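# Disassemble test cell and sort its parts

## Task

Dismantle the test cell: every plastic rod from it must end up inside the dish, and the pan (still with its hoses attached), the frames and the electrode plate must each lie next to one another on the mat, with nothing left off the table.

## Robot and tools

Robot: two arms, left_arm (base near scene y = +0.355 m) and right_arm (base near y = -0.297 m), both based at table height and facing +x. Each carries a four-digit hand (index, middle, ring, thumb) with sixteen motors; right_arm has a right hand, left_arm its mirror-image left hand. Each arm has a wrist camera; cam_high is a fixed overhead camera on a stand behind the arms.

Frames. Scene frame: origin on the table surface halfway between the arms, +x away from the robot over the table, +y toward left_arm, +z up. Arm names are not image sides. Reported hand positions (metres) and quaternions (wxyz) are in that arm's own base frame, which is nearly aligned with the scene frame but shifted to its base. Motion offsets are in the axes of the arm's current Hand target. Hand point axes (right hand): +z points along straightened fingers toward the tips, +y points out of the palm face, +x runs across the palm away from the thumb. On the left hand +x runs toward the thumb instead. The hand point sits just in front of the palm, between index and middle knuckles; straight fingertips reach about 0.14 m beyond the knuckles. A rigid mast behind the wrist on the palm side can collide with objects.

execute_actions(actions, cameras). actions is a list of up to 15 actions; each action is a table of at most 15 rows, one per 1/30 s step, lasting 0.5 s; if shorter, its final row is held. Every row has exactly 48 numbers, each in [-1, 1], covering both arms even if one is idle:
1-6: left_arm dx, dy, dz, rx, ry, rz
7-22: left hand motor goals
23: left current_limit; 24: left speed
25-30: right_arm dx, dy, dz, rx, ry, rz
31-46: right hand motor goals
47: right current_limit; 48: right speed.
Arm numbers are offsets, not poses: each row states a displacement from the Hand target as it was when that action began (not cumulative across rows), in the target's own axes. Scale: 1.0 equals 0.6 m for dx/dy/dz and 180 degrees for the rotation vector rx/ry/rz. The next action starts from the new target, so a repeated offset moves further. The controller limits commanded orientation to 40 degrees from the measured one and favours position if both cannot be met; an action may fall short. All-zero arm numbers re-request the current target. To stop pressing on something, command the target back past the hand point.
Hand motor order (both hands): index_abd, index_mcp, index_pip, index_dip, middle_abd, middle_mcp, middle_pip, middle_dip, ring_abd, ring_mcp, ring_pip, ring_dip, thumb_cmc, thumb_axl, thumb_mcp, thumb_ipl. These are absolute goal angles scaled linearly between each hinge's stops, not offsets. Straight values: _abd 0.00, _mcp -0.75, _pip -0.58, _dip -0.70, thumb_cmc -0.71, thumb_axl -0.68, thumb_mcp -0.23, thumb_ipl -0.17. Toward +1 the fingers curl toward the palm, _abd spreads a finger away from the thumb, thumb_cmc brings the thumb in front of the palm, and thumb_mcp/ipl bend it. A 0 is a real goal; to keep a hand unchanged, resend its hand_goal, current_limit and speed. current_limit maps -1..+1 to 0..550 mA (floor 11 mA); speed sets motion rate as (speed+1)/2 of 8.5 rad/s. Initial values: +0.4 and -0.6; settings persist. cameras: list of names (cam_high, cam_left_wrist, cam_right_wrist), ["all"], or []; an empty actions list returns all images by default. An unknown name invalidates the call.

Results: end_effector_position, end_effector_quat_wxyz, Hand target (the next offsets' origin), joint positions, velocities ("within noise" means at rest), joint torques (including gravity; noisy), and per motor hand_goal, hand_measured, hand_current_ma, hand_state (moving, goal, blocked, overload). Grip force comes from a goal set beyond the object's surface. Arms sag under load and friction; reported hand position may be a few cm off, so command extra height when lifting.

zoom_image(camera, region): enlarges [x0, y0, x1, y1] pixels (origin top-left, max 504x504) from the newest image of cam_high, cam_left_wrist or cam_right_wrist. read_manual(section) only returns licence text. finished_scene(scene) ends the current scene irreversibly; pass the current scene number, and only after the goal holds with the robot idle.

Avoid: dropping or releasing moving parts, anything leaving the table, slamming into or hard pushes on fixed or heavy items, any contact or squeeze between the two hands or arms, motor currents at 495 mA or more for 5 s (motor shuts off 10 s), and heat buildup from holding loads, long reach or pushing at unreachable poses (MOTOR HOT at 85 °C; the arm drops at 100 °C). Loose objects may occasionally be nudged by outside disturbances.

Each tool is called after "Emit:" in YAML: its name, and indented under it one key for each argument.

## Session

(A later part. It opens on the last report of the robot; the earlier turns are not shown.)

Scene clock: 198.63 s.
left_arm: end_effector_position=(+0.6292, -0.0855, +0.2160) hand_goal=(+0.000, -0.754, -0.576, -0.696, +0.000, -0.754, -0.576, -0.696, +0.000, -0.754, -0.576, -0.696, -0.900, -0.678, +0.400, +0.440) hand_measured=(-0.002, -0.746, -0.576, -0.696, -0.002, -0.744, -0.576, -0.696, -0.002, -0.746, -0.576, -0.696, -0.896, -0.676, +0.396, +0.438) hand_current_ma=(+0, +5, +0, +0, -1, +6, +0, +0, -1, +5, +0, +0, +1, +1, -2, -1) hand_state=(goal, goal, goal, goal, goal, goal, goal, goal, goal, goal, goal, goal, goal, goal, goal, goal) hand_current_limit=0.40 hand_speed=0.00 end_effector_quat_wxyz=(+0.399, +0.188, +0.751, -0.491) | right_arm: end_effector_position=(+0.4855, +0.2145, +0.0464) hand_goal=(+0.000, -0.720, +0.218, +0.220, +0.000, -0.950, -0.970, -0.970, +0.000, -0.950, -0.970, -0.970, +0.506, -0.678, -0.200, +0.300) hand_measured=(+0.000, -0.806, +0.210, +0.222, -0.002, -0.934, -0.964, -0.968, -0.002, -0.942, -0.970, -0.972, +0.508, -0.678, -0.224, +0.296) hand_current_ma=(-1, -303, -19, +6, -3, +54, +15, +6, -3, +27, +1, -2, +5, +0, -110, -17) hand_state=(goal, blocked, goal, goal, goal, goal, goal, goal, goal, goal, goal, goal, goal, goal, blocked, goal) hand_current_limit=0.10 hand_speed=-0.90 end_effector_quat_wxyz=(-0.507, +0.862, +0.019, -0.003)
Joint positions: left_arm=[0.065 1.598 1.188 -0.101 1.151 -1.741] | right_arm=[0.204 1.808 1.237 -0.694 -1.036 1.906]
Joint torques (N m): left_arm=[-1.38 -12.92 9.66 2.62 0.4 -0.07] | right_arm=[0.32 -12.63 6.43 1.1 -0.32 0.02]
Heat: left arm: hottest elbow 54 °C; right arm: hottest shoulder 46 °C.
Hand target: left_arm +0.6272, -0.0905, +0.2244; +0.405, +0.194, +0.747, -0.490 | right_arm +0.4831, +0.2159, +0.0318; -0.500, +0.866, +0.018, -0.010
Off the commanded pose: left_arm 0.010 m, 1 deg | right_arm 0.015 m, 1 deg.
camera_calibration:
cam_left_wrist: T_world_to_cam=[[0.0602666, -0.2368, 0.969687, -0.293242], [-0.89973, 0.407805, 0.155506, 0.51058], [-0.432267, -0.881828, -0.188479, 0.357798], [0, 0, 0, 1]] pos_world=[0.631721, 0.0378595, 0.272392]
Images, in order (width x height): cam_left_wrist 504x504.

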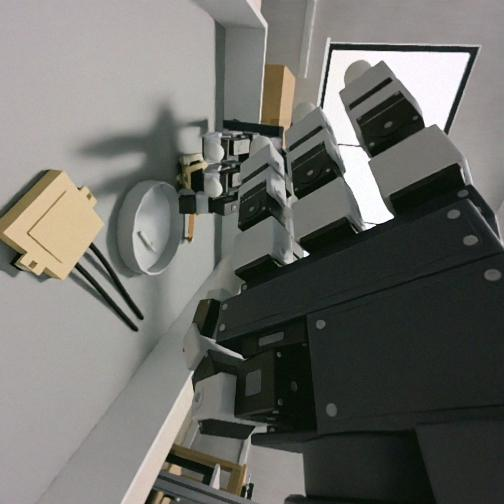

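Emit:
execute_actions:
  actions:
    - [[0,0,0,0,0,0,0,-0.754,-0.576,-0.696,0,-0.754,-0.576,-0.696,0,-0.754,-0.576,-0.696,-0.9,-0.678,0.4,0.44,0.4,0,0,0,0,0,0,0,0,-0.9,0.2175,0.188,0,-0.95,-0.97,-0.97,0,-0.95,-0.97,-0.97,0.506,-0.677,-0.35,0.265,0.2,-0.6]]
    - [[0,0,0,0,0,0,0,-0.754,-0.576,-0.696,0,-0.754,-0.576,-0.696,0,-0.754,-0.576,-0.696,-0.9,-0.678,0.4,0.44,0.4,0,0.0333,-0.1512,-0.0872,0,0,0,0,-0.896,0.2175,0.188,0,-0.95,-0.97,-0.97,0,-0.95,-0.97,-0.97,0.506,-0.677,-0.337,0.265,0.3,-0.4]]
    - [[0.049,-0.066,0.16,0,0,0,0,-0.754,-0.576,-0.696,0,-0.754,-0.576,-0.696,0,-0.754,-0.576,-0.696,-0.9,-0.678,0.4,0.44,0.4,0,-0.03,-0.02,-0.2,0,0,0,0,-0.896,0.2175,0.188,0,-0.95,-0.97,-0.97,0,-0.95,-0.97,-0.97,0.506,-0.677,-0.337,0.265,0.3,-0.4]]
  cameras: ["cam_left_wrist","cam_high"]

Emit:
zoom_image:
  camera: "cam_left_wrist"
  region: [140, 110, 240, 210]

Emit:
zoom_image:
  camera: "cam_high"
  region: [210, 225, 270, 285]

Scene clock: 202.73 s.
left_arm: end_effector_position=(+0.6200, -0.1964, +0.2112) hand_goal=(+0.000, -0.754, -0.576, -0.696, +0.000, -0.754, -0.576, -0.696, +0.000, -0.754, -0.576, -0.696, -0.900, -0.678, +0.400, +0.440) hand_measured=(-0.002, -0.746, -0.576, -0.696, -0.002, -0.746, -0.576, -0.696, -0.002, -0.746, -0.576, -0.696, -0.896, -0.676, +0.396, +0.438) hand_current_ma=(+0, +5, +0, +0, -1, +6, +0, +0, -1, +5, +0, +0, +1, +1, -2, -1) hand_state=(goal, goal, goal, goal, goal, goal, goal, goal, goal, goal, goal, goal, goal, goal, goal, goal) hand_current_limit=0.40 hand_speed=0.00 end_effector_quat_wxyz=(+0.405, +0.197, +0.747, -0.489) | right_arm: end_effector_position=(+0.4737, +0.1145, +0.2042) hand_goal=(+0.000, -0.896, +0.218, +0.188, +0.000, -0.950, -0.970, -0.970, +0.000, -0.950, -0.970, -0.970, +0.506, -0.678, -0.338, +0.264) hand_measured=(+0.000, -0.884, +0.220, +0.190, -0.002, -0.934, -0.964, -0.968, -0.002, -0.942, -0.970, -0.972, +0.508, -0.678, -0.338, +0.266) hand_current_ma=(-1, +40, +3, +6, -3, +54, +15, +6, -3, +27, +1, -2, +5, +0, +2, +6) hand_state=(goal, goal, goal, goal, goal, goal, goal, goal, goal, goal, goal, goal, goal, goal, goal, goal) hand_current_limit=0.30 hand_speed=-0.40 end_effector_quat_wxyz=(-0.499, +0.866, +0.003, -0.010)
Joint positions: left_arm=[-0.151 1.592 1.128 0.12 0.958 -1.907] | right_arm=[0.016 1.663 1.498 -1.418 -1.045 1.572]
Joint torques (N m): left_arm=[-0.73 -11.05 9.95 3 0.25 -0.08] | right_arm=[0.32 -10.99 10.92 -0.03 -1.06 -0.06]
Heat: left arm: hottest elbow 53 °C; right arm: hottest shoulder 46 °C.
Hand target: left_arm +0.6223, -0.1966, +0.2053; +0.405, +0.194, +0.747, -0.490 | right_arm +0.4889, +0.1182, +0.2067; -0.500, +0.866, +0.018, -0.010
Off the commanded pose: left_arm 0.006 m, 0 deg | right_arm 0.016 m, 2 deg.
camera_calibration:
cam_left_wrist: T_world_to_cam=[[0.036579, -0.241182, 0.96979, -0.300497], [-0.899765, 0.414319, 0.136977, 0.553506], [-0.434838, -0.877594, -0.201852, 0.260344], [0, 0, 0, 1]] pos_world=[0.622224, -0.0733257, 0.268152]
Images, in order (width x height): cam_high 504x504, cam_left_wrist 504x504.

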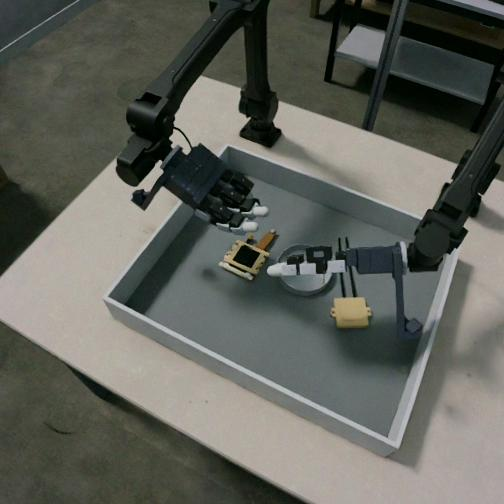

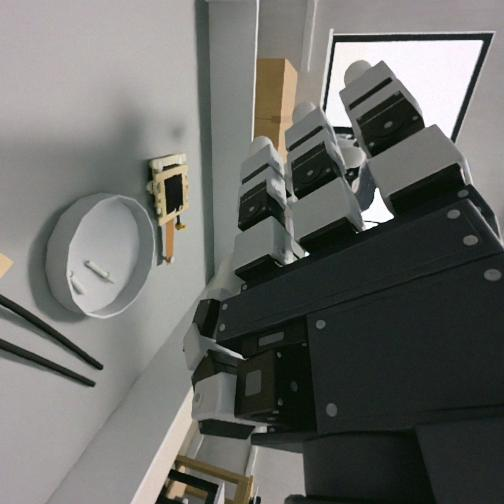

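Scaled by 5.040 from the camera's 504x504 image, which has a finer 720x720 frame.

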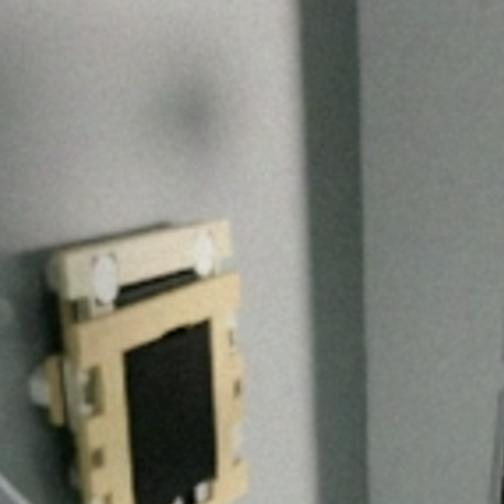

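Scaled by 8.400 from the camera's 504x504 image, which has a finer 720x720 frame.

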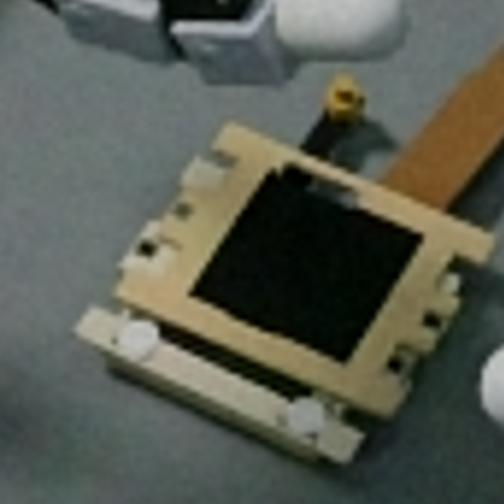

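Emit:
execute_actions:
  actions:
    - [[-0.049,0.066,-0.16,0,0,0,0,-0.754,-0.576,-0.696,0,-0.754,-0.576,-0.696,0,-0.754,-0.576,-0.696,-0.9,-0.678,0.4,0.44,0.4,0,-0.0155,0.0693,0.2355,0,0,0,0,-0.88,0.2175,0.27,0,-0.95,-0.97,-0.97,0,-0.95,-0.97,-0.97,0.506,-0.677,-0.35,0.3,0.3,-0.4]]
    - [[0,0,0,0,0,0,0,-0.754,-0.576,-0.696,0,-0.754,-0.576,-0.696,0,-0.754,-0.576,-0.696,-0.9,-0.678,0.4,0.44,0.4,0,0,0.0947,0.0547,0,0,0,0,-0.88,0.2175,0.27,0,-0.95,-0.97,-0.97,0,-0.95,-0.97,-0.97,0.506,-0.677,-0.35,0.3,0.3,-0.4]]
  cameras: ["cam_left_wrist"]

Emit:
zoom_image:
  camera: "cam_left_wrist"
  region: [160, 130, 240, 210]

Scene clock: 206.70 s.
left_arm: end_effector_position=(+0.6141, -0.0905, +0.1960) hand_goal=(+0.000, -0.754, -0.576, -0.696, +0.000, -0.754, -0.576, -0.696, +0.000, -0.754, -0.576, -0.696, -0.900, -0.678, +0.400, +0.440) hand_measured=(-0.002, -0.746, -0.576, -0.696, -0.002, -0.746, -0.576, -0.696, -0.002, -0.746, -0.576, -0.696, -0.896, -0.676, +0.396, +0.438) hand_current_ma=(+0, +4, +0, +0, -1, +5, +0, +0, -1, +5, +0, +0, +1, +1, -2, -1) hand_state=(goal, goal, goal, goal, goal, goal, goal, goal, goal, goal, goal, goal, goal, goal, goal, goal) hand_current_limit=0.40 hand_speed=0.00 end_effector_quat_wxyz=(+0.388, +0.179, +0.756, -0.496) | right_arm: end_effector_position=(+0.4769, +0.2222, +0.0477) hand_goal=(+0.000, -0.880, +0.218, +0.270, +0.000, -0.950, -0.970, -0.970, +0.000, -0.950, -0.970, -0.970, +0.506, -0.678, -0.350, +0.300) hand_measured=(+0.000, -0.874, +0.222, +0.272, -0.002, -0.934, -0.966, -0.968, -0.002, -0.940, -0.970, -0.972, +0.508, -0.678, -0.348, +0.298) hand_current_ma=(-1, +17, +9, +6, -3, +51, +12, +6, -2, +28, +1, -2, +4, +0, +9, -6) hand_state=(goal, goal, goal, goal, goal, goal, goal, goal, goal, goal, goal, goal, goal, goal, goal, goal) hand_current_limit=0.30 hand_speed=-0.40 end_effector_quat_wxyz=(-0.502, +0.864, +0.030, -0.002)
Joint positions: left_arm=[0.058 1.588 1.128 -0.065 1.146 -1.76] | right_arm=[0.226 1.789 1.215 -0.681 -1.023 1.906]
Joint torques (N m): left_arm=[-0.79 -12.1 14.01 1.17 0.58 0.09] | right_arm=[-0.56 -12.4 6.38 1.17 -0.79 0.16]
Heat: left arm: hottest elbow 53 °C; right arm: hottest shoulder 46 °C.
Hand target: left_arm +0.6271, -0.0905, +0.2243; +0.405, +0.194, +0.747, -0.490 | right_arm +0.4756, +0.2193, +0.0346; -0.500, +0.866, +0.018, -0.010
Off the commanded pose: left_arm 0.031 m, 3 deg | right_arm 0.014 m, 2 deg.
camera_calibration:
cam_left_wrist: T_world_to_cam=[[0.089824, -0.230365, 0.96895, -0.291639], [-0.8949, 0.408338, 0.180041, 0.494481], [-0.437134, -0.883285, -0.169475, 0.342189], [0, 0, 0, 1]] pos_world=[0.61829, 0.0331516, 0.25155]
Images, in order (width x height): cam_left_wrist 504x504.

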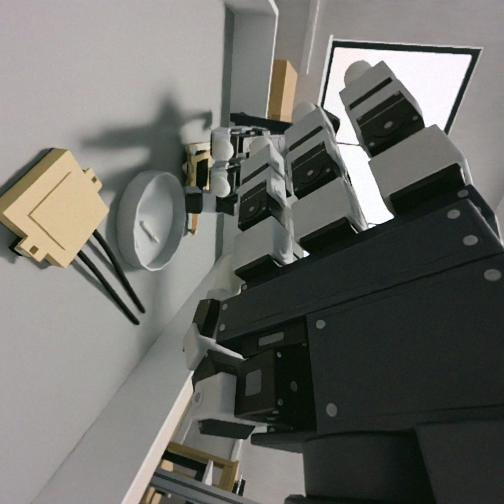

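Scaled by 6.300 from the camera's 504x504 image, which has a finer 720x720 frame.

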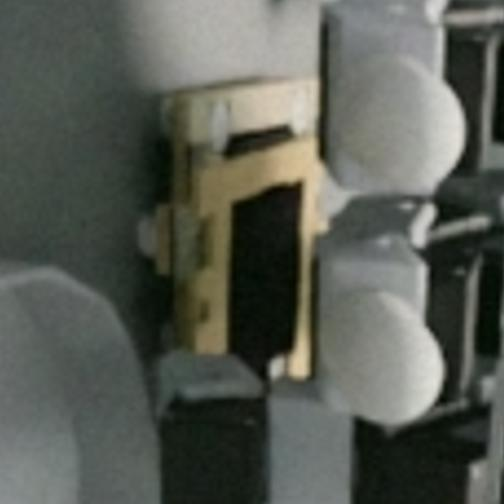

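Emit:
execute_actions:
  actions:
    - [[0,0,0,0,0,0,0,-0.754,-0.576,-0.696,0,-0.754,-0.576,-0.696,0,-0.754,-0.576,-0.696,-0.9,-0.678,0.4,0.44,0.4,0,0,0.0058,-0.0101,0,0,0,0,-0.88,0.2175,0.27,0,-0.95,-0.97,-0.97,0,-0.95,-0.97,-0.97,0.506,-0.677,-0.35,0.3,0.3,-0.4]]
    - [[0,0,0,0,0,0,0,-0.754,-0.576,-0.696,0,-0.754,-0.576,-0.696,0,-0.754,-0.576,-0.696,-0.9,-0.678,0.4,0.44,0.4,0,0,0,0,0,0,0,0,-0.78,0.2175,0.27,0,-0.95,-0.97,-0.97,0,-0.95,-0.97,-0.97,0.506,-0.677,-0.25,0.3,0.1,-0.88]]
    - [[0,0,0,0,0,0,0,-0.754,-0.576,-0.696,0,-0.754,-0.576,-0.696,0,-0.754,-0.576,-0.696,-0.9,-0.678,0.4,0.44,0.4,0,0,0,0,0,0,0,0,-0.72,0.2175,0.27,0,-0.95,-0.97,-0.97,0,-0.95,-0.97,-0.97,0.506,-0.677,-0.2,0.3,0.1,-0.9]]
  cameras: ["cam_left_wrist"]

Emit:
zoom_image:
  camera: "cam_left_wrist"
  region: [160, 130, 240, 210]

Scene clock: 208.90 s.
left_arm: end_effector_position=(+0.6142, -0.0905, +0.1961) hand_goal=(+0.000, -0.754, -0.576, -0.696, +0.000, -0.754, -0.576, -0.696, +0.000, -0.754, -0.576, -0.696, -0.900, -0.678, +0.400, +0.440) hand_measured=(-0.002, -0.746, -0.576, -0.696, -0.002, -0.746, -0.576, -0.696, -0.002, -0.746, -0.576, -0.696, -0.896, -0.676, +0.396, +0.438) hand_current_ma=(+0, +4, +0, +0, -1, +5, +0, +0, -1, +5, +0, +0, +1, +1, -2, -1) hand_state=(goal, goal, goal, goal, goal, goal, goal, goal, goal, goal, goal, goal, goal, goal, goal, goal) hand_current_limit=0.40 hand_speed=0.00 end_effector_quat_wxyz=(+0.388, +0.179, +0.756, -0.496) | right_arm: end_effector_position=(+0.4787, +0.2181, +0.0478) hand_goal=(+0.000, -0.720, +0.218, +0.270, +0.000, -0.950, -0.970, -0.970, +0.000, -0.950, -0.970, -0.970, +0.506, -0.678, -0.200, +0.300) hand_measured=(+0.000, -0.762, +0.208, +0.272, -0.002, -0.934, -0.966, -0.968, -0.002, -0.940, -0.970, -0.972, +0.508, -0.678, -0.252, +0.288) hand_current_ma=(-1, -159, -29, +3, -3, +51, +12, +6, -2, +28, +1, -2, +4, +0, -258, -53) hand_state=(goal, blocked, goal, goal, goal, goal, goal, goal, goal, goal, goal, goal, goal, goal, blocked, goal) hand_current_limit=0.10 hand_speed=-0.90 end_effector_quat_wxyz=(-0.503, +0.864, +0.026, +0.000)
Joint positions: left_arm=[0.058 1.588 1.128 -0.065 1.146 -1.76] | right_arm=[0.217 1.789 1.215 -0.681 -1.024 1.906]
Joint torques (N m): left_arm=[-0.73 -12.16 14.01 1.18 0.57 0.1] | right_arm=[-0.97 -12.34 6.41 0.54 -0.93 -0.03]
Heat: left arm: hottest elbow 53 °C; right arm: hottest shoulder 46 °C.
Hand target: left_arm +0.6272, -0.0905, +0.2243; +0.405, +0.194, +0.747, -0.490 | right_arm +0.4758, +0.2123, +0.0346; -0.500, +0.866, +0.018, -0.010
Off the commanded pose: left_arm 0.031 m, 3 deg | right_arm 0.015 m, 2 deg.
camera_calibration:
cam_left_wrist: T_world_to_cam=[[0.0894934, -0.230555, 0.968935, -0.291424], [-0.894924, 0.408377, 0.17983, 0.494548], [-0.437151, -0.883217, -0.169782, 0.342275], [0, 0, 0, 1]] pos_world=[0.61829, 0.0331519, 0.251549]
Images, in order (width x height): cam_left_wrist 504x504.

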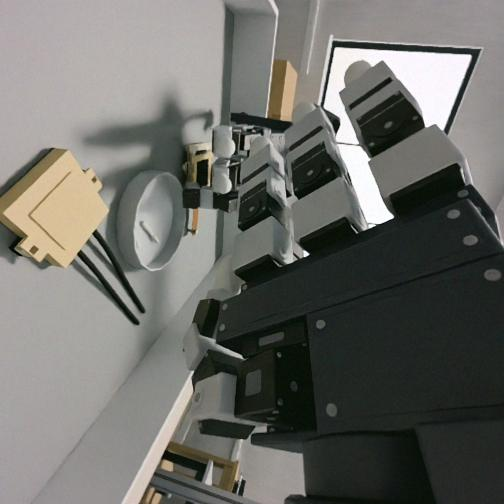

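Scaled by 6.300 from the camera's 504x504 image, which has a finer 720x720 frame.

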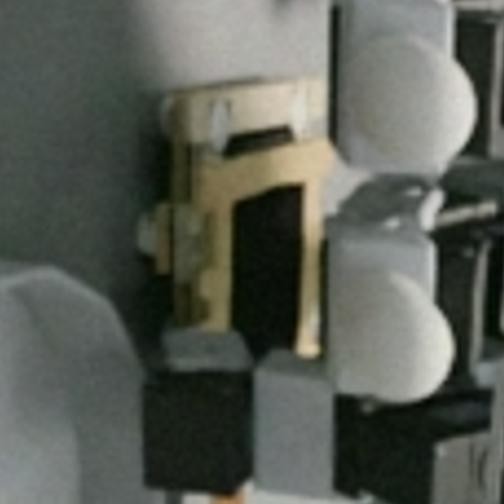

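Emit:
execute_actions:
  actions:
    - [[0,0,0,0,0,0,0,-0.754,-0.576,-0.696,0,-0.754,-0.576,-0.696,0,-0.754,-0.576,-0.696,-0.9,-0.678,0.4,0.44,0.4,0,0,0,0,0,0,0,0,-0.68,0.2175,0.27,0,-0.95,-0.97,-0.97,0,-0.95,-0.97,-0.97,0.506,-0.677,-0.17,0.3,0.2,-0.9]]
    - [[0,0,0,0,0,0,0,-0.754,-0.576,-0.696,0,-0.754,-0.576,-0.696,0,-0.754,-0.576,-0.696,-0.9,-0.678,0.4,0.44,0.4,0,0.0288,-0.0217,-0.0139,0.0021,0.0059,-0.0101,0,-0.68,0.2175,0.27,0,-0.95,-0.97,-0.97,0,-0.95,-0.97,-0.97,0.506,-0.677,-0.17,0.3,0.2,-0.9]]
    - [[0,0,0,0,0,0,0,-0.754,-0.576,-0.696,0,-0.754,-0.576,-0.696,0,-0.754,-0.576,-0.696,-0.9,-0.678,0.4,0.44,0.4,0,0.0018,-0.029,-0.0165,0,0,0,0,-0.68,0.2175,0.27,0,-0.95,-0.97,-0.97,0,-0.95,-0.97,-0.97,0.506,-0.677,-0.17,0.3,0.2,-0.9]]
  cameras: ["cam_left_wrist"]

Emit:
zoom_image:
  camera: "cam_left_wrist"
  region: [160, 130, 240, 210]

Scene clock: 211.20 s.
left_arm: end_effector_position=(+0.6142, -0.0905, +0.1961) hand_goal=(+0.000, -0.754, -0.576, -0.696, +0.000, -0.754, -0.576, -0.696, +0.000, -0.754, -0.576, -0.696, -0.900, -0.678, +0.400, +0.440) hand_measured=(-0.002, -0.746, -0.576, -0.696, -0.002, -0.746, -0.576, -0.696, -0.002, -0.746, -0.576, -0.696, -0.896, -0.676, +0.396, +0.438) hand_current_ma=(+0, +4, +0, +0, -1, +5, +0, +0, -1, +5, +0, +0, +1, +1, -2, -1) hand_state=(goal, goal, goal, goal, goal, goal, goal, goal, goal, goal, goal, goal, goal, goal, goal, goal) hand_current_limit=0.40 hand_speed=0.00 end_effector_quat_wxyz=(+0.388, +0.179, +0.756, -0.496) | right_arm: end_effector_position=(+0.4734, +0.2143, +0.0539) hand_goal=(+0.000, -0.680, +0.218, +0.270, +0.000, -0.950, -0.970, -0.970, +0.000, -0.950, -0.970, -0.970, +0.506, -0.678, -0.170, +0.300) hand_measured=(+0.000, -0.692, +0.208, +0.268, -0.002, -0.934, -0.966, -0.968, -0.002, -0.940, -0.970, -0.972, +0.508, -0.678, -0.196, +0.286) hand_current_ma=(-1, -39, -28, -6, -3, +51, +12, +6, -2, +28, +1, -2, +6, +0, -114, -62) hand_state=(goal, goal, goal, goal, goal, goal, goal, goal, goal, goal, goal, goal, goal, goal, blocked, goal) hand_current_limit=0.20 hand_speed=-0.90 end_effector_quat_wxyz=(-0.501, +0.865, +0.016, -0.016)
Joint positions: left_arm=[0.058 1.588 1.128 -0.065 1.146 -1.76] | right_arm=[0.211 1.787 1.234 -0.747 -1.028 1.898]
Joint torques (N m): left_arm=[-0.79 -12.1 14.01 1.2 0.58 0.1] | right_arm=[-1.14 -14.33 9.78 0.42 -0.83 -0.06]
Heat: left arm: hottest elbow 54 °C; right arm: hottest elbow 46 °C.
Hand target: left_arm +0.6272, -0.0905, +0.2243; +0.405, +0.194, +0.747, -0.490 | right_arm +0.4933, +0.2125, +0.0701; -0.503, +0.864, +0.027, +0.006
Off the commanded pose: left_arm 0.031 m, 3 deg | right_arm 0.026 m, 3 deg.
camera_calibration:
cam_left_wrist: T_world_to_cam=[[0.0894934, -0.230555, 0.968935, -0.291424], [-0.894924, 0.408377, 0.17983, 0.494548], [-0.437151, -0.883217, -0.169782, 0.342275], [0, 0, 0, 1]] pos_world=[0.61829, 0.0331519, 0.251549]
Images, in order (width x height): cam_left_wrist 504x504.

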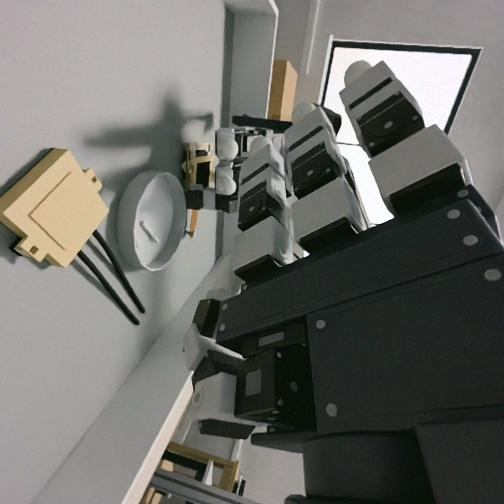

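Scaled by 6.300 from the camera's 504x504 image, which has a finer 720x720 frame.

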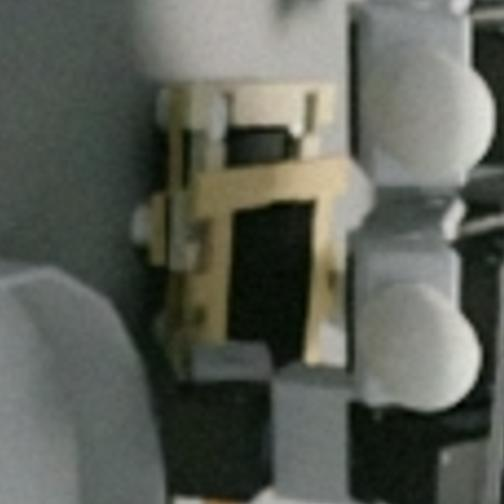

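Emit:
execute_actions:
  actions:
    - [[0,0,0,0,0,0,0,-0.754,-0.576,-0.696,0,-0.754,-0.576,-0.696,0,-0.754,-0.576,-0.696,-0.9,-0.678,0.4,0.44,0.4,0,0.0018,-0.029,-0.0165,0,0,0,0,-0.68,0.2175,0.27,0,-0.95,-0.97,-0.97,0,-0.95,-0.97,-0.97,0.506,-0.677,-0.17,0.3,0.2,-0.9]]
  cameras: ["cam_left_wrist","cam_right_wrist"]

Emit:
zoom_image:
  camera: "cam_left_wrist"
  region: [160, 130, 240, 210]

Emit:
zoom_image:
  camera: "cam_right_wrist"
  region: [260, 0, 504, 240]

Scene clock: 213.27 s.
left_arm: end_effector_position=(+0.6142, -0.0905, +0.1961) hand_goal=(+0.000, -0.754, -0.576, -0.696, +0.000, -0.754, -0.576, -0.696, +0.000, -0.754, -0.576, -0.696, -0.900, -0.678, +0.400, +0.440) hand_measured=(-0.002, -0.746, -0.576, -0.696, -0.002, -0.746, -0.576, -0.696, -0.002, -0.746, -0.576, -0.696, -0.896, -0.676, +0.396, +0.438) hand_current_ma=(+0, +4, +0, +0, -1, +5, +0, +0, -1, +5, +0, +0, +1, +1, -2, -1) hand_state=(goal, goal, goal, goal, goal, goal, goal, goal, goal, goal, goal, goal, goal, goal, goal, goal) hand_current_limit=0.40 hand_speed=0.00 end_effector_quat_wxyz=(+0.388, +0.179, +0.756, -0.496) | right_arm: end_effector_position=(+0.4749, +0.2144, +0.0738) hand_goal=(+0.000, -0.680, +0.218, +0.270, +0.000, -0.950, -0.970, -0.970, +0.000, -0.950, -0.970, -0.970, +0.506, -0.678, -0.170, +0.300) hand_measured=(+0.000, -0.676, +0.216, +0.268, -0.002, -0.934, -0.966, -0.968, -0.002, -0.940, -0.970, -0.972, +0.508, -0.678, -0.172, +0.298) hand_current_ma=(-1, +10, -6, -6, -3, +51, +12, +6, -2, +28, +1, -2, +6, +0, -3, -9) hand_state=(goal, goal, goal, goal, goal, goal, goal, goal, goal, goal, goal, goal, goal, goal, goal, goal) hand_current_limit=0.20 hand_speed=-0.90 end_effector_quat_wxyz=(-0.501, +0.865, +0.017, -0.015)
Joint positions: left_arm=[0.058 1.588 1.128 -0.065 1.146 -1.76] | right_arm=[0.211 1.763 1.26 -0.796 -1.028 1.896]
Joint torques (N m): left_arm=[-0.73 -12.16 14.02 1.17 0.57 0.1] | right_arm=[-1.03 -14.21 10 0.42 -0.83 -0.04]
Heat: left arm: hottest elbow 54 °C; right arm: hottest elbow 46 °C.
Hand target: left_arm +0.6272, -0.0905, +0.2243; +0.405, +0.194, +0.747, -0.490 | right_arm +0.4938, +0.2123, +0.0902; -0.503, +0.864, +0.027, +0.006
Off the commanded pose: left_arm 0.031 m, 3 deg | right_arm 0.025 m, 3 deg.
camera_calibration:
cam_left_wrist: T_world_to_cam=[[0.0894934, -0.230555, 0.968935, -0.291424], [-0.894924, 0.408377, 0.17983, 0.494548], [-0.437151, -0.883217, -0.169782, 0.342275], [0, 0, 0, 1]] pos_world=[0.61829, 0.0331519, 0.251549]
cam_right_wrist: T_world_to_cam=[[-0.746435, -0.379348, -0.546745, 0.503742], [-0.36548, -0.452906, 0.813204, 0.15015], [-0.556111, 0.806828, 0.199421, 0.201014], [0, 0, 0, 1]] pos_world=[0.542673, 0.0969134, 0.11323]
Images, in order (width x height): cam_left_wrist 504x504, cam_right_wrist 504x504.

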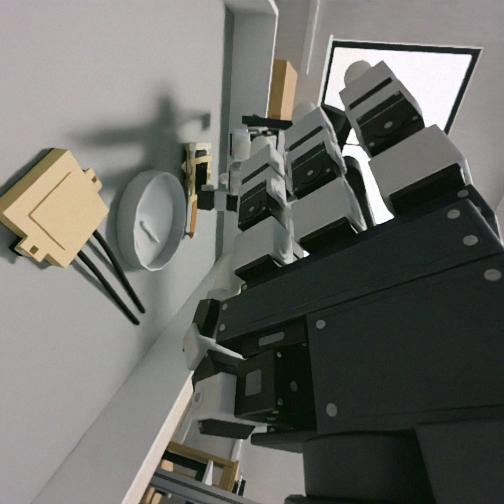

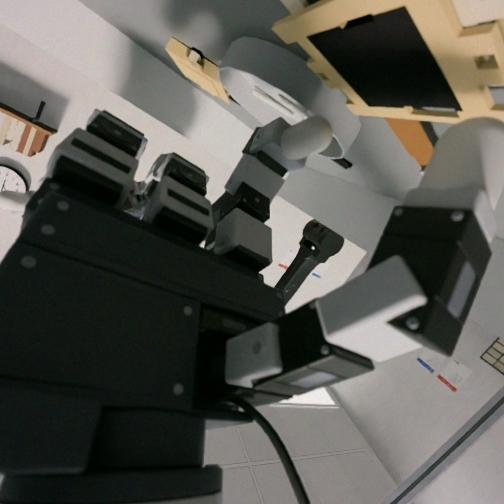

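Scaled by 6.300 from the camera's 504x504 image, which has a finer 720x720 frame.

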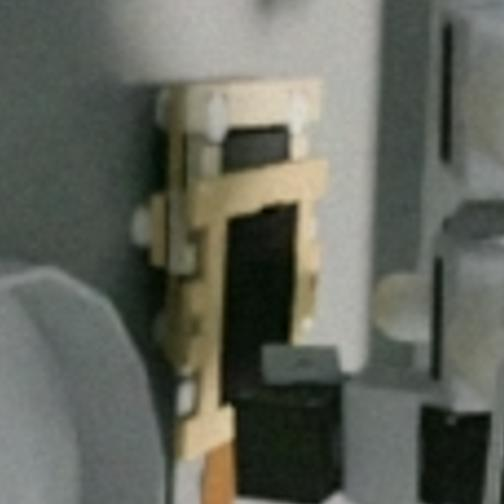

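Scaled by 2.066 from the camera's 504x504 image, which has a finer 720x720 frame.

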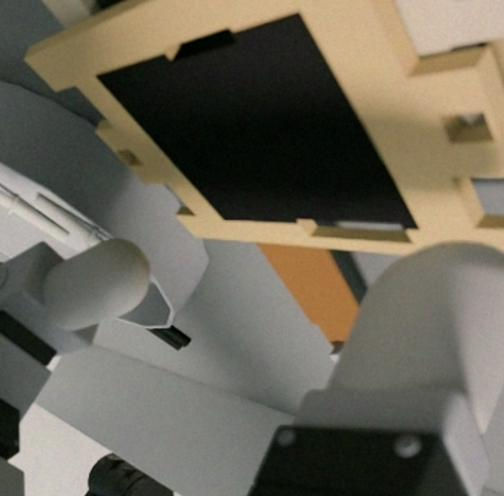

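Emit:
execute_actions:
  actions:
    - [[0,0,0,0,0,0,0,-0.754,-0.576,-0.696,0,-0.754,-0.576,-0.696,0,-0.754,-0.576,-0.696,-0.9,-0.678,0.4,0.44,0.4,0,0,0,0,-0.0021,-0.0059,0.0101,0,-0.88,0.2175,0.22,0,-0.95,-0.97,-0.97,0,-0.95,-0.97,-0.97,0.506,-0.677,-0.35,0.3,0.3,-0.4]]
    - [[0,0,0,0,0,0,0,-0.754,-0.576,-0.696,0,-0.754,-0.576,-0.696,0,-0.754,-0.576,-0.696,-0.9,-0.678,0.4,0.44,0.4,0,-0.0365,0.0767,0.0443,0,0,0,0,-0.88,0.2175,0.22,0,-0.95,-0.97,-0.97,0,-0.95,-0.97,-0.97,0.506,-0.677,-0.35,0.3,0.3,-0.4]]
  cameras: ["cam_left_wrist","cam_right_wrist"]

Emit:
zoom_image:
  camera: "cam_right_wrist"
  region: [260, 0, 504, 240]

Emit:
zoom_image:
  camera: "cam_left_wrist"
  region: [160, 130, 240, 210]

Scene clock: 217.60 s.
left_arm: end_effector_position=(+0.6142, -0.0905, +0.1961) hand_goal=(+0.000, -0.754, -0.576, -0.696, +0.000, -0.754, -0.576, -0.696, +0.000, -0.754, -0.576, -0.696, -0.900, -0.678, +0.400, +0.440) hand_measured=(-0.002, -0.746, -0.576, -0.696, -0.002, -0.746, -0.576, -0.696, -0.002, -0.746, -0.576, -0.696, -0.896, -0.676, +0.396, +0.438) hand_current_ma=(+0, +4, +0, +0, -1, +5, +0, +0, -1, +5, +0, +0, +1, +1, -2, -1) hand_state=(goal, goal, goal, goal, goal, goal, goal, goal, goal, goal, goal, goal, goal, goal, goal, goal) hand_current_limit=0.40 hand_speed=0.00 end_effector_quat_wxyz=(+0.388, +0.179, +0.756, -0.496) | right_arm: end_effector_position=(+0.4735, +0.2138, +0.0526) hand_goal=(+0.000, -0.880, +0.218, +0.220, +0.000, -0.950, -0.970, -0.970, +0.000, -0.950, -0.970, -0.970, +0.506, -0.678, -0.350, +0.300) hand_measured=(+0.000, -0.864, +0.216, +0.222, -0.002, -0.934, -0.966, -0.968, -0.002, -0.940, -0.970, -0.972, +0.508, -0.678, -0.344, +0.298) hand_current_ma=(-1, +52, -5, +6, -3, +51, +12, +6, -2, +28, +1, -2, +6, +0, +19, -7) hand_state=(goal, goal, goal, goal, goal, goal, goal, goal, goal, goal, goal, goal, goal, goal, goal, goal) hand_current_limit=0.30 hand_speed=-0.40 end_effector_quat_wxyz=(-0.503, +0.864, +0.026, -0.001)
Joint positions: left_arm=[0.058 1.588 1.128 -0.065 1.146 -1.76] | right_arm=[0.211 1.772 1.207 -0.704 -1.027 1.893]
Joint torques (N m): left_arm=[-0.85 -12.1 14.01 1.18 0.58 0.1] | right_arm=[-0.56 -11.87 6.28 1.24 -0.77 0.07]
Heat: left arm: hottest elbow 54 °C; right arm: hottest elbow 46 °C.
Hand target: left_arm +0.6272, -0.0905, +0.2243; +0.405, +0.194, +0.747, -0.490 | right_arm +0.4719, +0.2114, +0.0370; -0.500, +0.866, +0.018, -0.010
Off the commanded pose: left_arm 0.031 m, 3 deg | right_arm 0.016 m, 1 deg.
camera_calibration:
cam_left_wrist: T_world_to_cam=[[0.0894934, -0.230555, 0.968935, -0.291424], [-0.894924, 0.408377, 0.17983, 0.494548], [-0.437151, -0.883217, -0.169782, 0.342275], [0, 0, 0, 1]] pos_world=[0.61829, 0.0331519, 0.251549]
cam_right_wrist: T_world_to_cam=[[-0.727646, -0.377194, -0.572937, 0.482795], [-0.391333, -0.457717, 0.798344, 0.180654], [-0.563373, 0.805121, 0.185447, 0.209389], [0, 0, 0, 1]] pos_world=[0.539964, 0.0962129, 0.0935559]
Images, in order (width x height): cam_left_wrist 504x504, cam_right_wrist 504x504.

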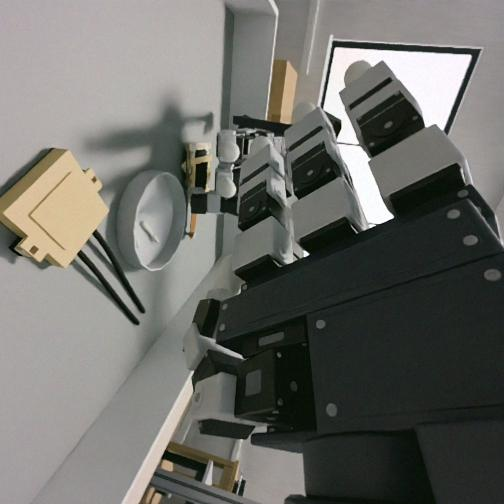

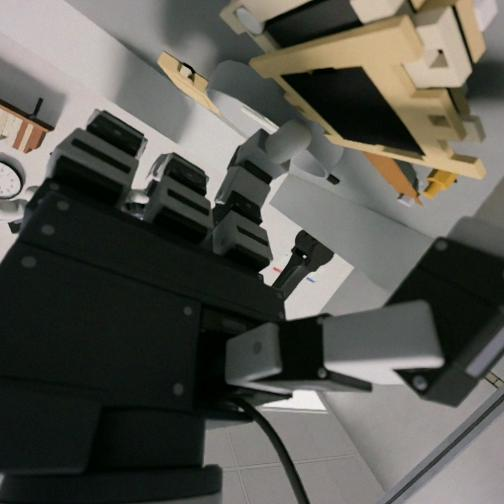

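Scaled by 2.066 from the camera's 504x504 image, which has a finer 720x720 frame.

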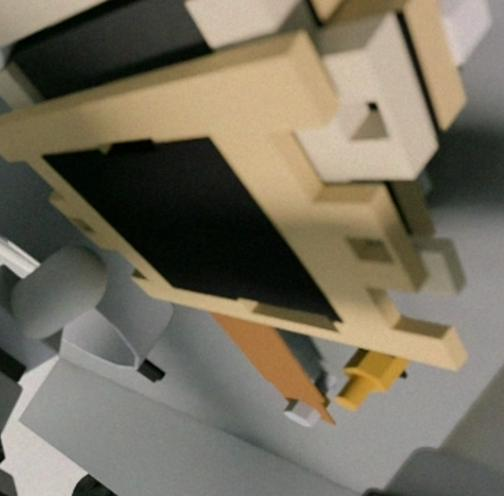

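Scaled by 6.300 from the camera's 504x504 image, which has a finer 720x720 frame.

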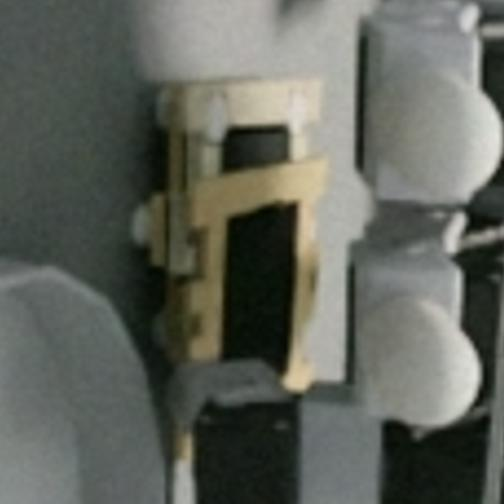

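Emit:
execute_actions:
  actions:
    - [[0,0,0,0,0,0,0,-0.754,-0.576,-0.696,0,-0.754,-0.576,-0.696,0,-0.754,-0.576,-0.696,-0.9,-0.678,0.4,0.44,0.4,0,-0.0253,0.0018,0.012,0,0,0,0,-0.88,0.2175,0.22,0,-0.95,-0.97,-0.97,0,-0.95,-0.97,-0.97,0.506,-0.677,-0.337,0.265,0.3,-0.4]]
  cameras: ["cam_left_wrist","cam_right_wrist"]

Emit:
zoom_image:
  camera: "cam_right_wrist"
  region: [260, 0, 504, 240]

Emit:
zoom_image:
  camera: "cam_left_wrist"
  region: [160, 130, 240, 210]

Scene clock: 220.67 s.
left_arm: end_effector_position=(+0.6142, -0.0905, +0.1961) hand_goal=(+0.000, -0.754, -0.576, -0.696, +0.000, -0.754, -0.576, -0.696, +0.000, -0.754, -0.576, -0.696, -0.900, -0.678, +0.400, +0.440) hand_measured=(-0.002, -0.746, -0.576, -0.696, -0.002, -0.746, -0.576, -0.696, -0.002, -0.746, -0.576, -0.696, -0.896, -0.676, +0.396, +0.438) hand_current_ma=(+0, +4, +0, +0, -1, +5, +0, +0, -1, +5, +0, +0, +1, +1, -2, -1) hand_state=(goal, goal, goal, goal, goal, goal, goal, goal, goal, goal, goal, goal, goal, goal, goal, goal) hand_current_limit=0.40 hand_speed=0.00 end_effector_quat_wxyz=(+0.388, +0.179, +0.756, -0.496) | right_arm: end_effector_position=(+0.4639, +0.2131, +0.0411) hand_goal=(+0.000, -0.880, +0.218, +0.220, +0.000, -0.950, -0.970, -0.970, +0.000, -0.950, -0.970, -0.970, +0.506, -0.678, -0.338, +0.264) hand_measured=(+0.000, -0.890, +0.220, +0.224, -0.002, -0.934, -0.966, -0.968, -0.002, -0.940, -0.970, -0.972, +0.508, -0.678, -0.338, +0.266) hand_current_ma=(-1, -34, +7, +12, -3, +51, +12, +6, -2, +28, +1, -2, +5, +0, +0, +6) hand_state=(goal, goal, goal, goal, goal, goal, goal, goal, goal, goal, goal, goal, goal, goal, goal, goal) hand_current_limit=0.30 hand_speed=-0.40 end_effector_quat_wxyz=(-0.505, +0.863, +0.016, -0.004)
Joint positions: left_arm=[0.058 1.588 1.128 -0.065 1.146 -1.76] | right_arm=[0.211 1.769 1.163 -0.651 -1.029 1.923]
Joint torques (N m): left_arm=[-0.85 -12.16 14.01 1.17 0.57 0.1] | right_arm=[0.79 -13.22 5.38 1.25 -0.45 0.08]
Heat: left arm: hottest elbow 54 °C; right arm: hottest elbow 46 °C.
Hand target: left_arm +0.6272, -0.0905, +0.2243; +0.405, +0.194, +0.747, -0.490 | right_arm +0.4566, +0.2165, +0.0324; -0.500, +0.866, +0.018, -0.010
Off the commanded pose: left_arm 0.031 m, 3 deg | right_arm 0.012 m, 1 deg.
camera_calibration:
cam_left_wrist: T_world_to_cam=[[0.0894934, -0.230555, 0.968935, -0.291424], [-0.894924, 0.408377, 0.17983, 0.494548], [-0.437151, -0.883217, -0.169782, 0.342275], [0, 0, 0, 1]] pos_world=[0.61829, 0.0331519, 0.251549]
cam_right_wrist: T_world_to_cam=[[-0.740851, -0.365025, -0.563823, 0.472199], [-0.386009, -0.455575, 0.802152, 0.182741], [-0.54967, 0.811916, 0.19661, 0.198444], [0, 0, 0, 1]] pos_world=[0.529447, 0.0944972, 0.0806345]
Images, in order (width x height): cam_left_wrist 504x504, cam_right_wrist 504x504.

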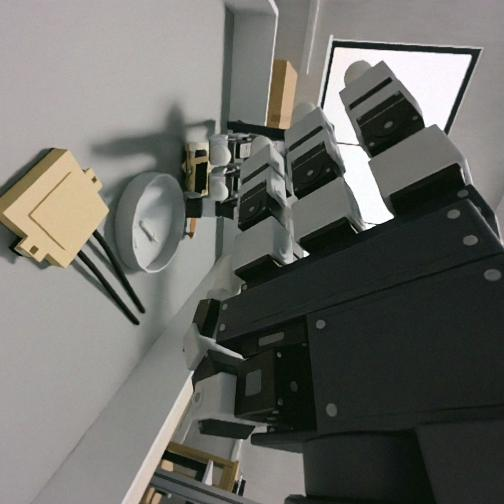

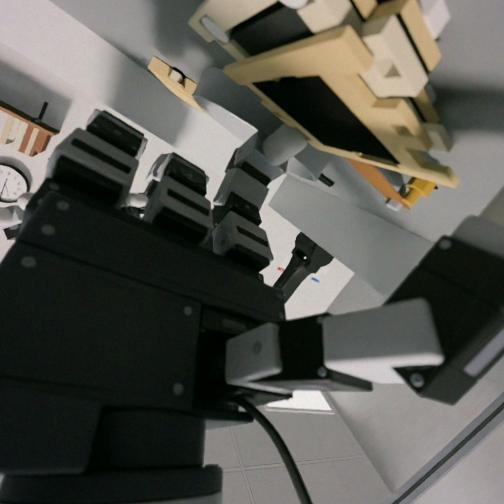

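Scaled by 2.066 from the camera's 504x504 image, which has a finer 720x720 frame.

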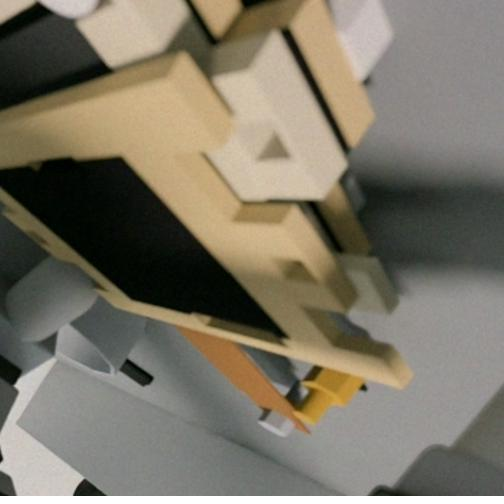

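Scaled by 6.300 from the camera's 504x504 image, which has a finer 720x720 frame.

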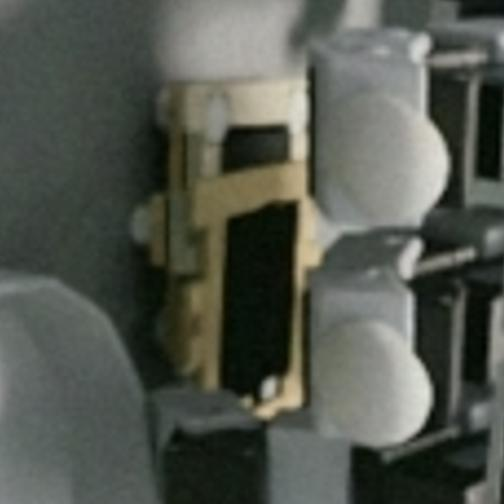

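Emit:
execute_actions:
  actions: []

Scene clock: 222.13 s.
left_arm: end_effector_position=(+0.6142, -0.0905, +0.1961) hand_goal=(+0.000, -0.754, -0.576, -0.696, +0.000, -0.754, -0.576, -0.696, +0.000, -0.754, -0.576, -0.696, -0.900, -0.678, +0.400, +0.440) hand_measured=(-0.002, -0.746, -0.576, -0.696, -0.002, -0.746, -0.576, -0.696, -0.002, -0.746, -0.576, -0.696, -0.896, -0.676, +0.396, +0.438) hand_current_ma=(+0, +4, +0, +0, -1, +5, +0, +0, -1, +5, +0, +0, +1, +1, -2, -1) hand_state=(goal, goal, goal, goal, goal, goal, goal, goal, goal, goal, goal, goal, goal, goal, goal, goal) hand_current_limit=0.40 hand_speed=0.00 end_effector_quat_wxyz=(+0.388, +0.179, +0.756, -0.496) | right_arm: end_effector_position=(+0.4639, +0.2131, +0.0411) hand_goal=(+0.000, -0.880, +0.218, +0.220, +0.000, -0.950, -0.970, -0.970, +0.000, -0.950, -0.970, -0.970, +0.506, -0.678, -0.338, +0.264) hand_measured=(+0.000, -0.890, +0.220, +0.224, -0.002, -0.934, -0.966, -0.968, -0.002, -0.940, -0.970, -0.972, +0.508, -0.678, -0.338, +0.266) hand_current_ma=(-1, -34, +7, +12, -3, +51, +12, +6, -2, +28, +1, -2, +5, +0, +0, +6) hand_state=(goal, goal, goal, goal, goal, goal, goal, goal, goal, goal, goal, goal, goal, goal, goal, goal) hand_current_limit=0.30 hand_speed=-0.40 end_effector_quat_wxyz=(-0.505, +0.863, +0.016, -0.004)
Joint positions: left_arm=[0.058 1.588 1.128 -0.065 1.146 -1.76] | right_arm=[0.211 1.769 1.163 -0.651 -1.029 1.923]
Joint velocities: within noise
Joint torques (N m): left_arm=[-0.79 -12.1 14.04 1.18 0.57 0.1] | right_arm=[0.67 -13.22 5.39 1.21 -0.45 0.07]
Heat: left arm: hottest elbow 55 °C; right arm: hottest elbow 46 °C.
Hand target: left_arm +0.6272, -0.0905, +0.2243; +0.405, +0.194, +0.747, -0.490 | right_arm +0.4566, +0.2165, +0.0324; -0.500, +0.866, +0.018, -0.010
Off the commanded pose: left_arm 0.031 m, 3 deg | right_arm 0.012 m, 1 deg.
camera_calibration:
cam_left_wrist: T_world_to_cam=[[0.0894934, -0.230555, 0.968935, -0.291424], [-0.894924, 0.408377, 0.17983, 0.494548], [-0.437151, -0.883217, -0.169782, 0.342275], [0, 0, 0, 1]] pos_world=[0.61829, 0.0331519, 0.251549]
cam_right_wrist: T_world_to_cam=[[-0.741129, -0.364919, -0.563527, 0.472312], [-0.385768, -0.455499, 0.802311, 0.182593], [-0.549465, 0.812006, 0.19681, 0.198311], [0, 0, 0, 1]] pos_world=[0.529447, 0.094497, 0.0806342]

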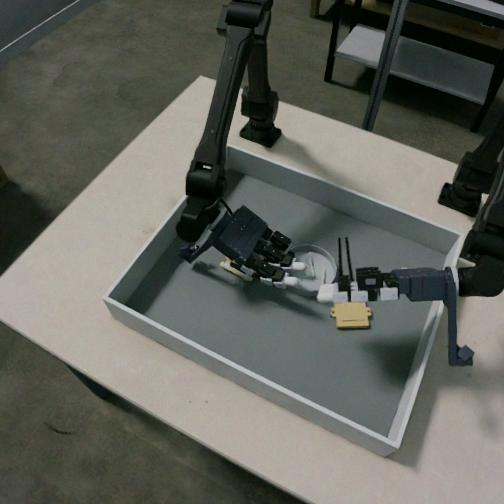

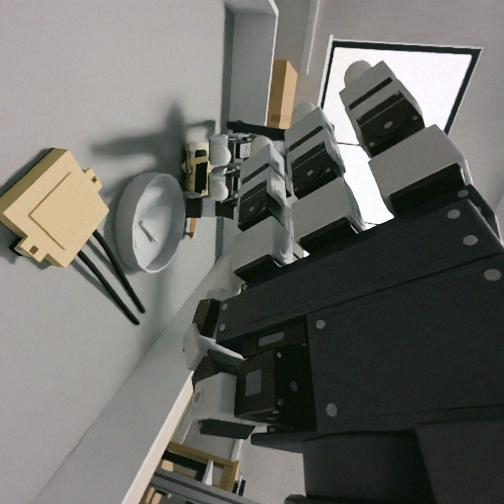

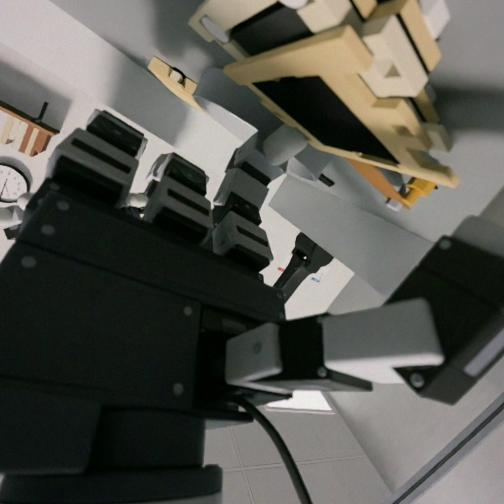

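Emit:
zoom_image:
  camera: "cam_left_wrist"
  region: [150, 110, 270, 230]

Emit:
zoom_image:
  camera: "cam_right_wrist"
  region: [140, 0, 504, 260]

Scaled by 4.200 from the camera's 504x504 image, which has a finer 720x720 frame.

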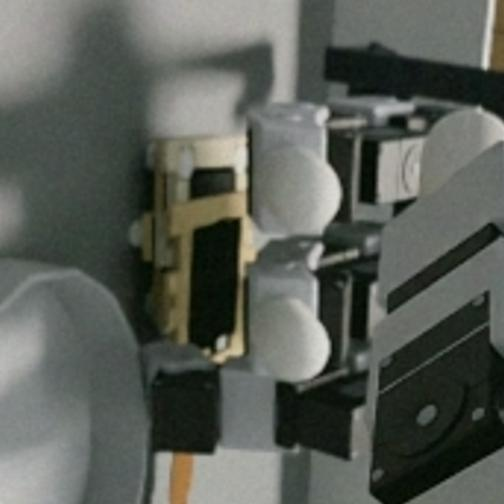

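Scaled by 1.385 from the camera's 504x504 image, which has a finer 720x720 frame.

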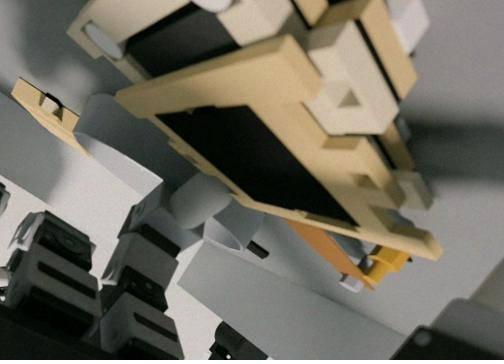

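Emit:
execute_actions:
  actions:
    - [[0,0,0,0,0,0,0,-0.754,-0.576,-0.696,0,-0.754,-0.576,-0.696,0,-0.754,-0.576,-0.696,-0.9,-0.678,0.4,0.44,0.4,0,0.0203,-0.0678,-0.0325,0,0,0,0,-0.88,0.2175,0.22,0,-0.95,-0.97,-0.97,0,-0.95,-0.97,-0.97,0.506,-0.677,-0.337,0.265,0.3,-0.4]]
    - [[0,0,0,0,0,0,0,-0.754,-0.576,-0.696,0,-0.754,-0.576,-0.696,0,-0.754,-0.576,-0.696,-0.9,-0.678,0.4,0.44,0.4,0,-0.0227,0.0661,0.0401,0,0,0,0,-0.88,0.2175,0.22,0,-0.95,-0.97,-0.97,0,-0.95,-0.97,-0.97,0.506,-0.677,-0.337,0.265,0.3,-0.4]]
  cameras: ["cam_left_wrist","cam_right_wrist"]

Emit:
zoom_image:
  camera: "cam_left_wrist"
  region: [150, 110, 270, 230]

Emit:
zoom_image:
  camera: "cam_right_wrist"
  region: [140, 0, 504, 260]

Scene clock: 224.27 s.
left_arm: end_effector_position=(+0.6142, -0.0905, +0.1961) hand_goal=(+0.000, -0.754, -0.576, -0.696, +0.000, -0.754, -0.576, -0.696, +0.000, -0.754, -0.576, -0.696, -0.900, -0.678, +0.400, +0.440) hand_measured=(-0.002, -0.746, -0.576, -0.696, -0.002, -0.746, -0.576, -0.696, -0.002, -0.746, -0.576, -0.696, -0.896, -0.676, +0.396, +0.438) hand_current_ma=(+0, +4, +0, +0, -1, +5, +0, +0, -1, +5, +0, +0, +1, +1, -2, -1) hand_state=(goal, goal, goal, goal, goal, goal, goal, goal, goal, goal, goal, goal, goal, goal, goal, goal) hand_current_limit=0.40 hand_speed=0.00 end_effector_quat_wxyz=(+0.388, +0.179, +0.756, -0.496) | right_arm: end_effector_position=(+0.4613, +0.2172, +0.0482) hand_goal=(+0.000, -0.880, +0.218, +0.220, +0.000, -0.950, -0.970, -0.970, +0.000, -0.950, -0.970, -0.970, +0.506, -0.678, -0.338, +0.264) hand_measured=(+0.000, -0.874, +0.220, +0.222, -0.002, -0.934, -0.966, -0.968, -0.002, -0.940, -0.970, -0.972, +0.508, -0.678, -0.338, +0.266) hand_current_ma=(-1, +15, +4, +6, -3, +51, +12, +6, -2, +28, +1, -2, +5, +0, +0, +6) hand_state=(goal, goal, goal, goal, goal, goal, goal, goal, goal, goal, goal, goal, goal, goal, goal, goal) hand_current_limit=0.30 hand_speed=-0.40 end_effector_quat_wxyz=(-0.504, +0.864, +0.026, +0.006)
Joint positions: left_arm=[0.058 1.588 1.128 -0.065 1.146 -1.76] | right_arm=[0.223 1.741 1.146 -0.63 -1.02 1.929]
Joint torques (N m): left_arm=[-0.79 -12.1 14.02 1.17 0.58 0.1] | right_arm=[0.62 -11.16 6.12 1.26 -0.73 0.16]
Heat: left arm: hottest elbow 55 °C; right arm: hottest elbow 46 °C.
Hand target: left_arm +0.6272, -0.0905, +0.2243; +0.405, +0.194, +0.747, -0.490 | right_arm +0.4549, +0.2209, +0.0310; -0.500, +0.866, +0.018, -0.010
Off the commanded pose: left_arm 0.031 m, 3 deg | right_arm 0.019 m, 2 deg.
camera_calibration:
cam_left_wrist: T_world_to_cam=[[0.0894934, -0.230555, 0.968935, -0.291424], [-0.894924, 0.408377, 0.17983, 0.494548], [-0.437151, -0.883217, -0.169782, 0.342275], [0, 0, 0, 1]] pos_world=[0.61829, 0.0331519, 0.251549]
cam_right_wrist: T_world_to_cam=[[-0.722924, -0.37063, -0.583108, 0.469642], [-0.405206, -0.456148, 0.792298, 0.187284], [-0.559633, 0.80905, 0.179579, 0.198243], [0, 0, 0, 1]] pos_world=[0.526347, 0.0991042, 0.0898668]
Images, in order (width x height): cam_left_wrist 504x504, cam_right_wrist 504x504.

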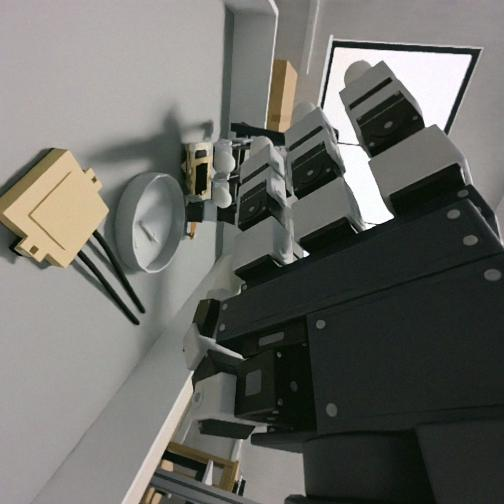

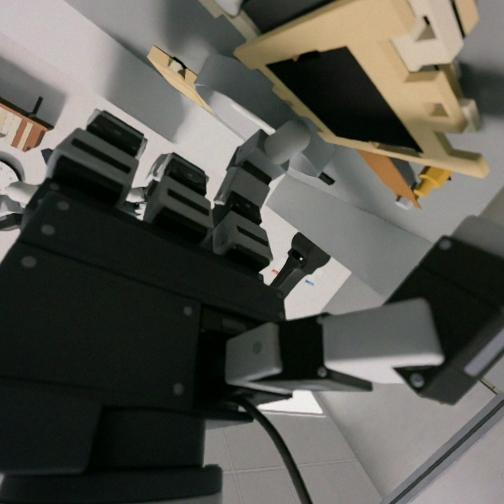

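Scaled by 4.200 from the camera's 504x504 image, which has a finer 720x720 frame.

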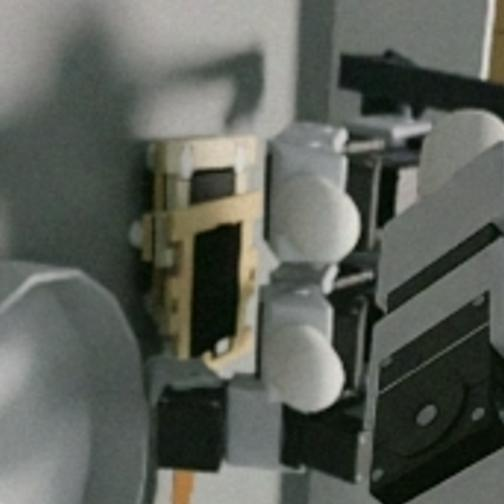

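Scaled by 1.385 from the camera's 504x504 image, which has a finer 720x720 frame.

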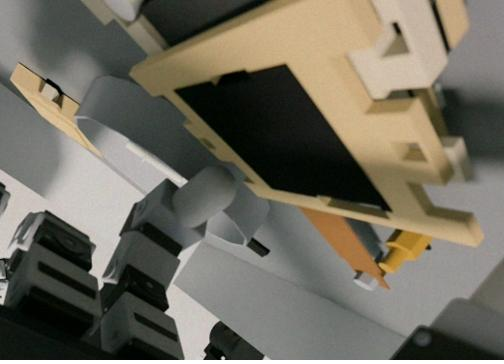

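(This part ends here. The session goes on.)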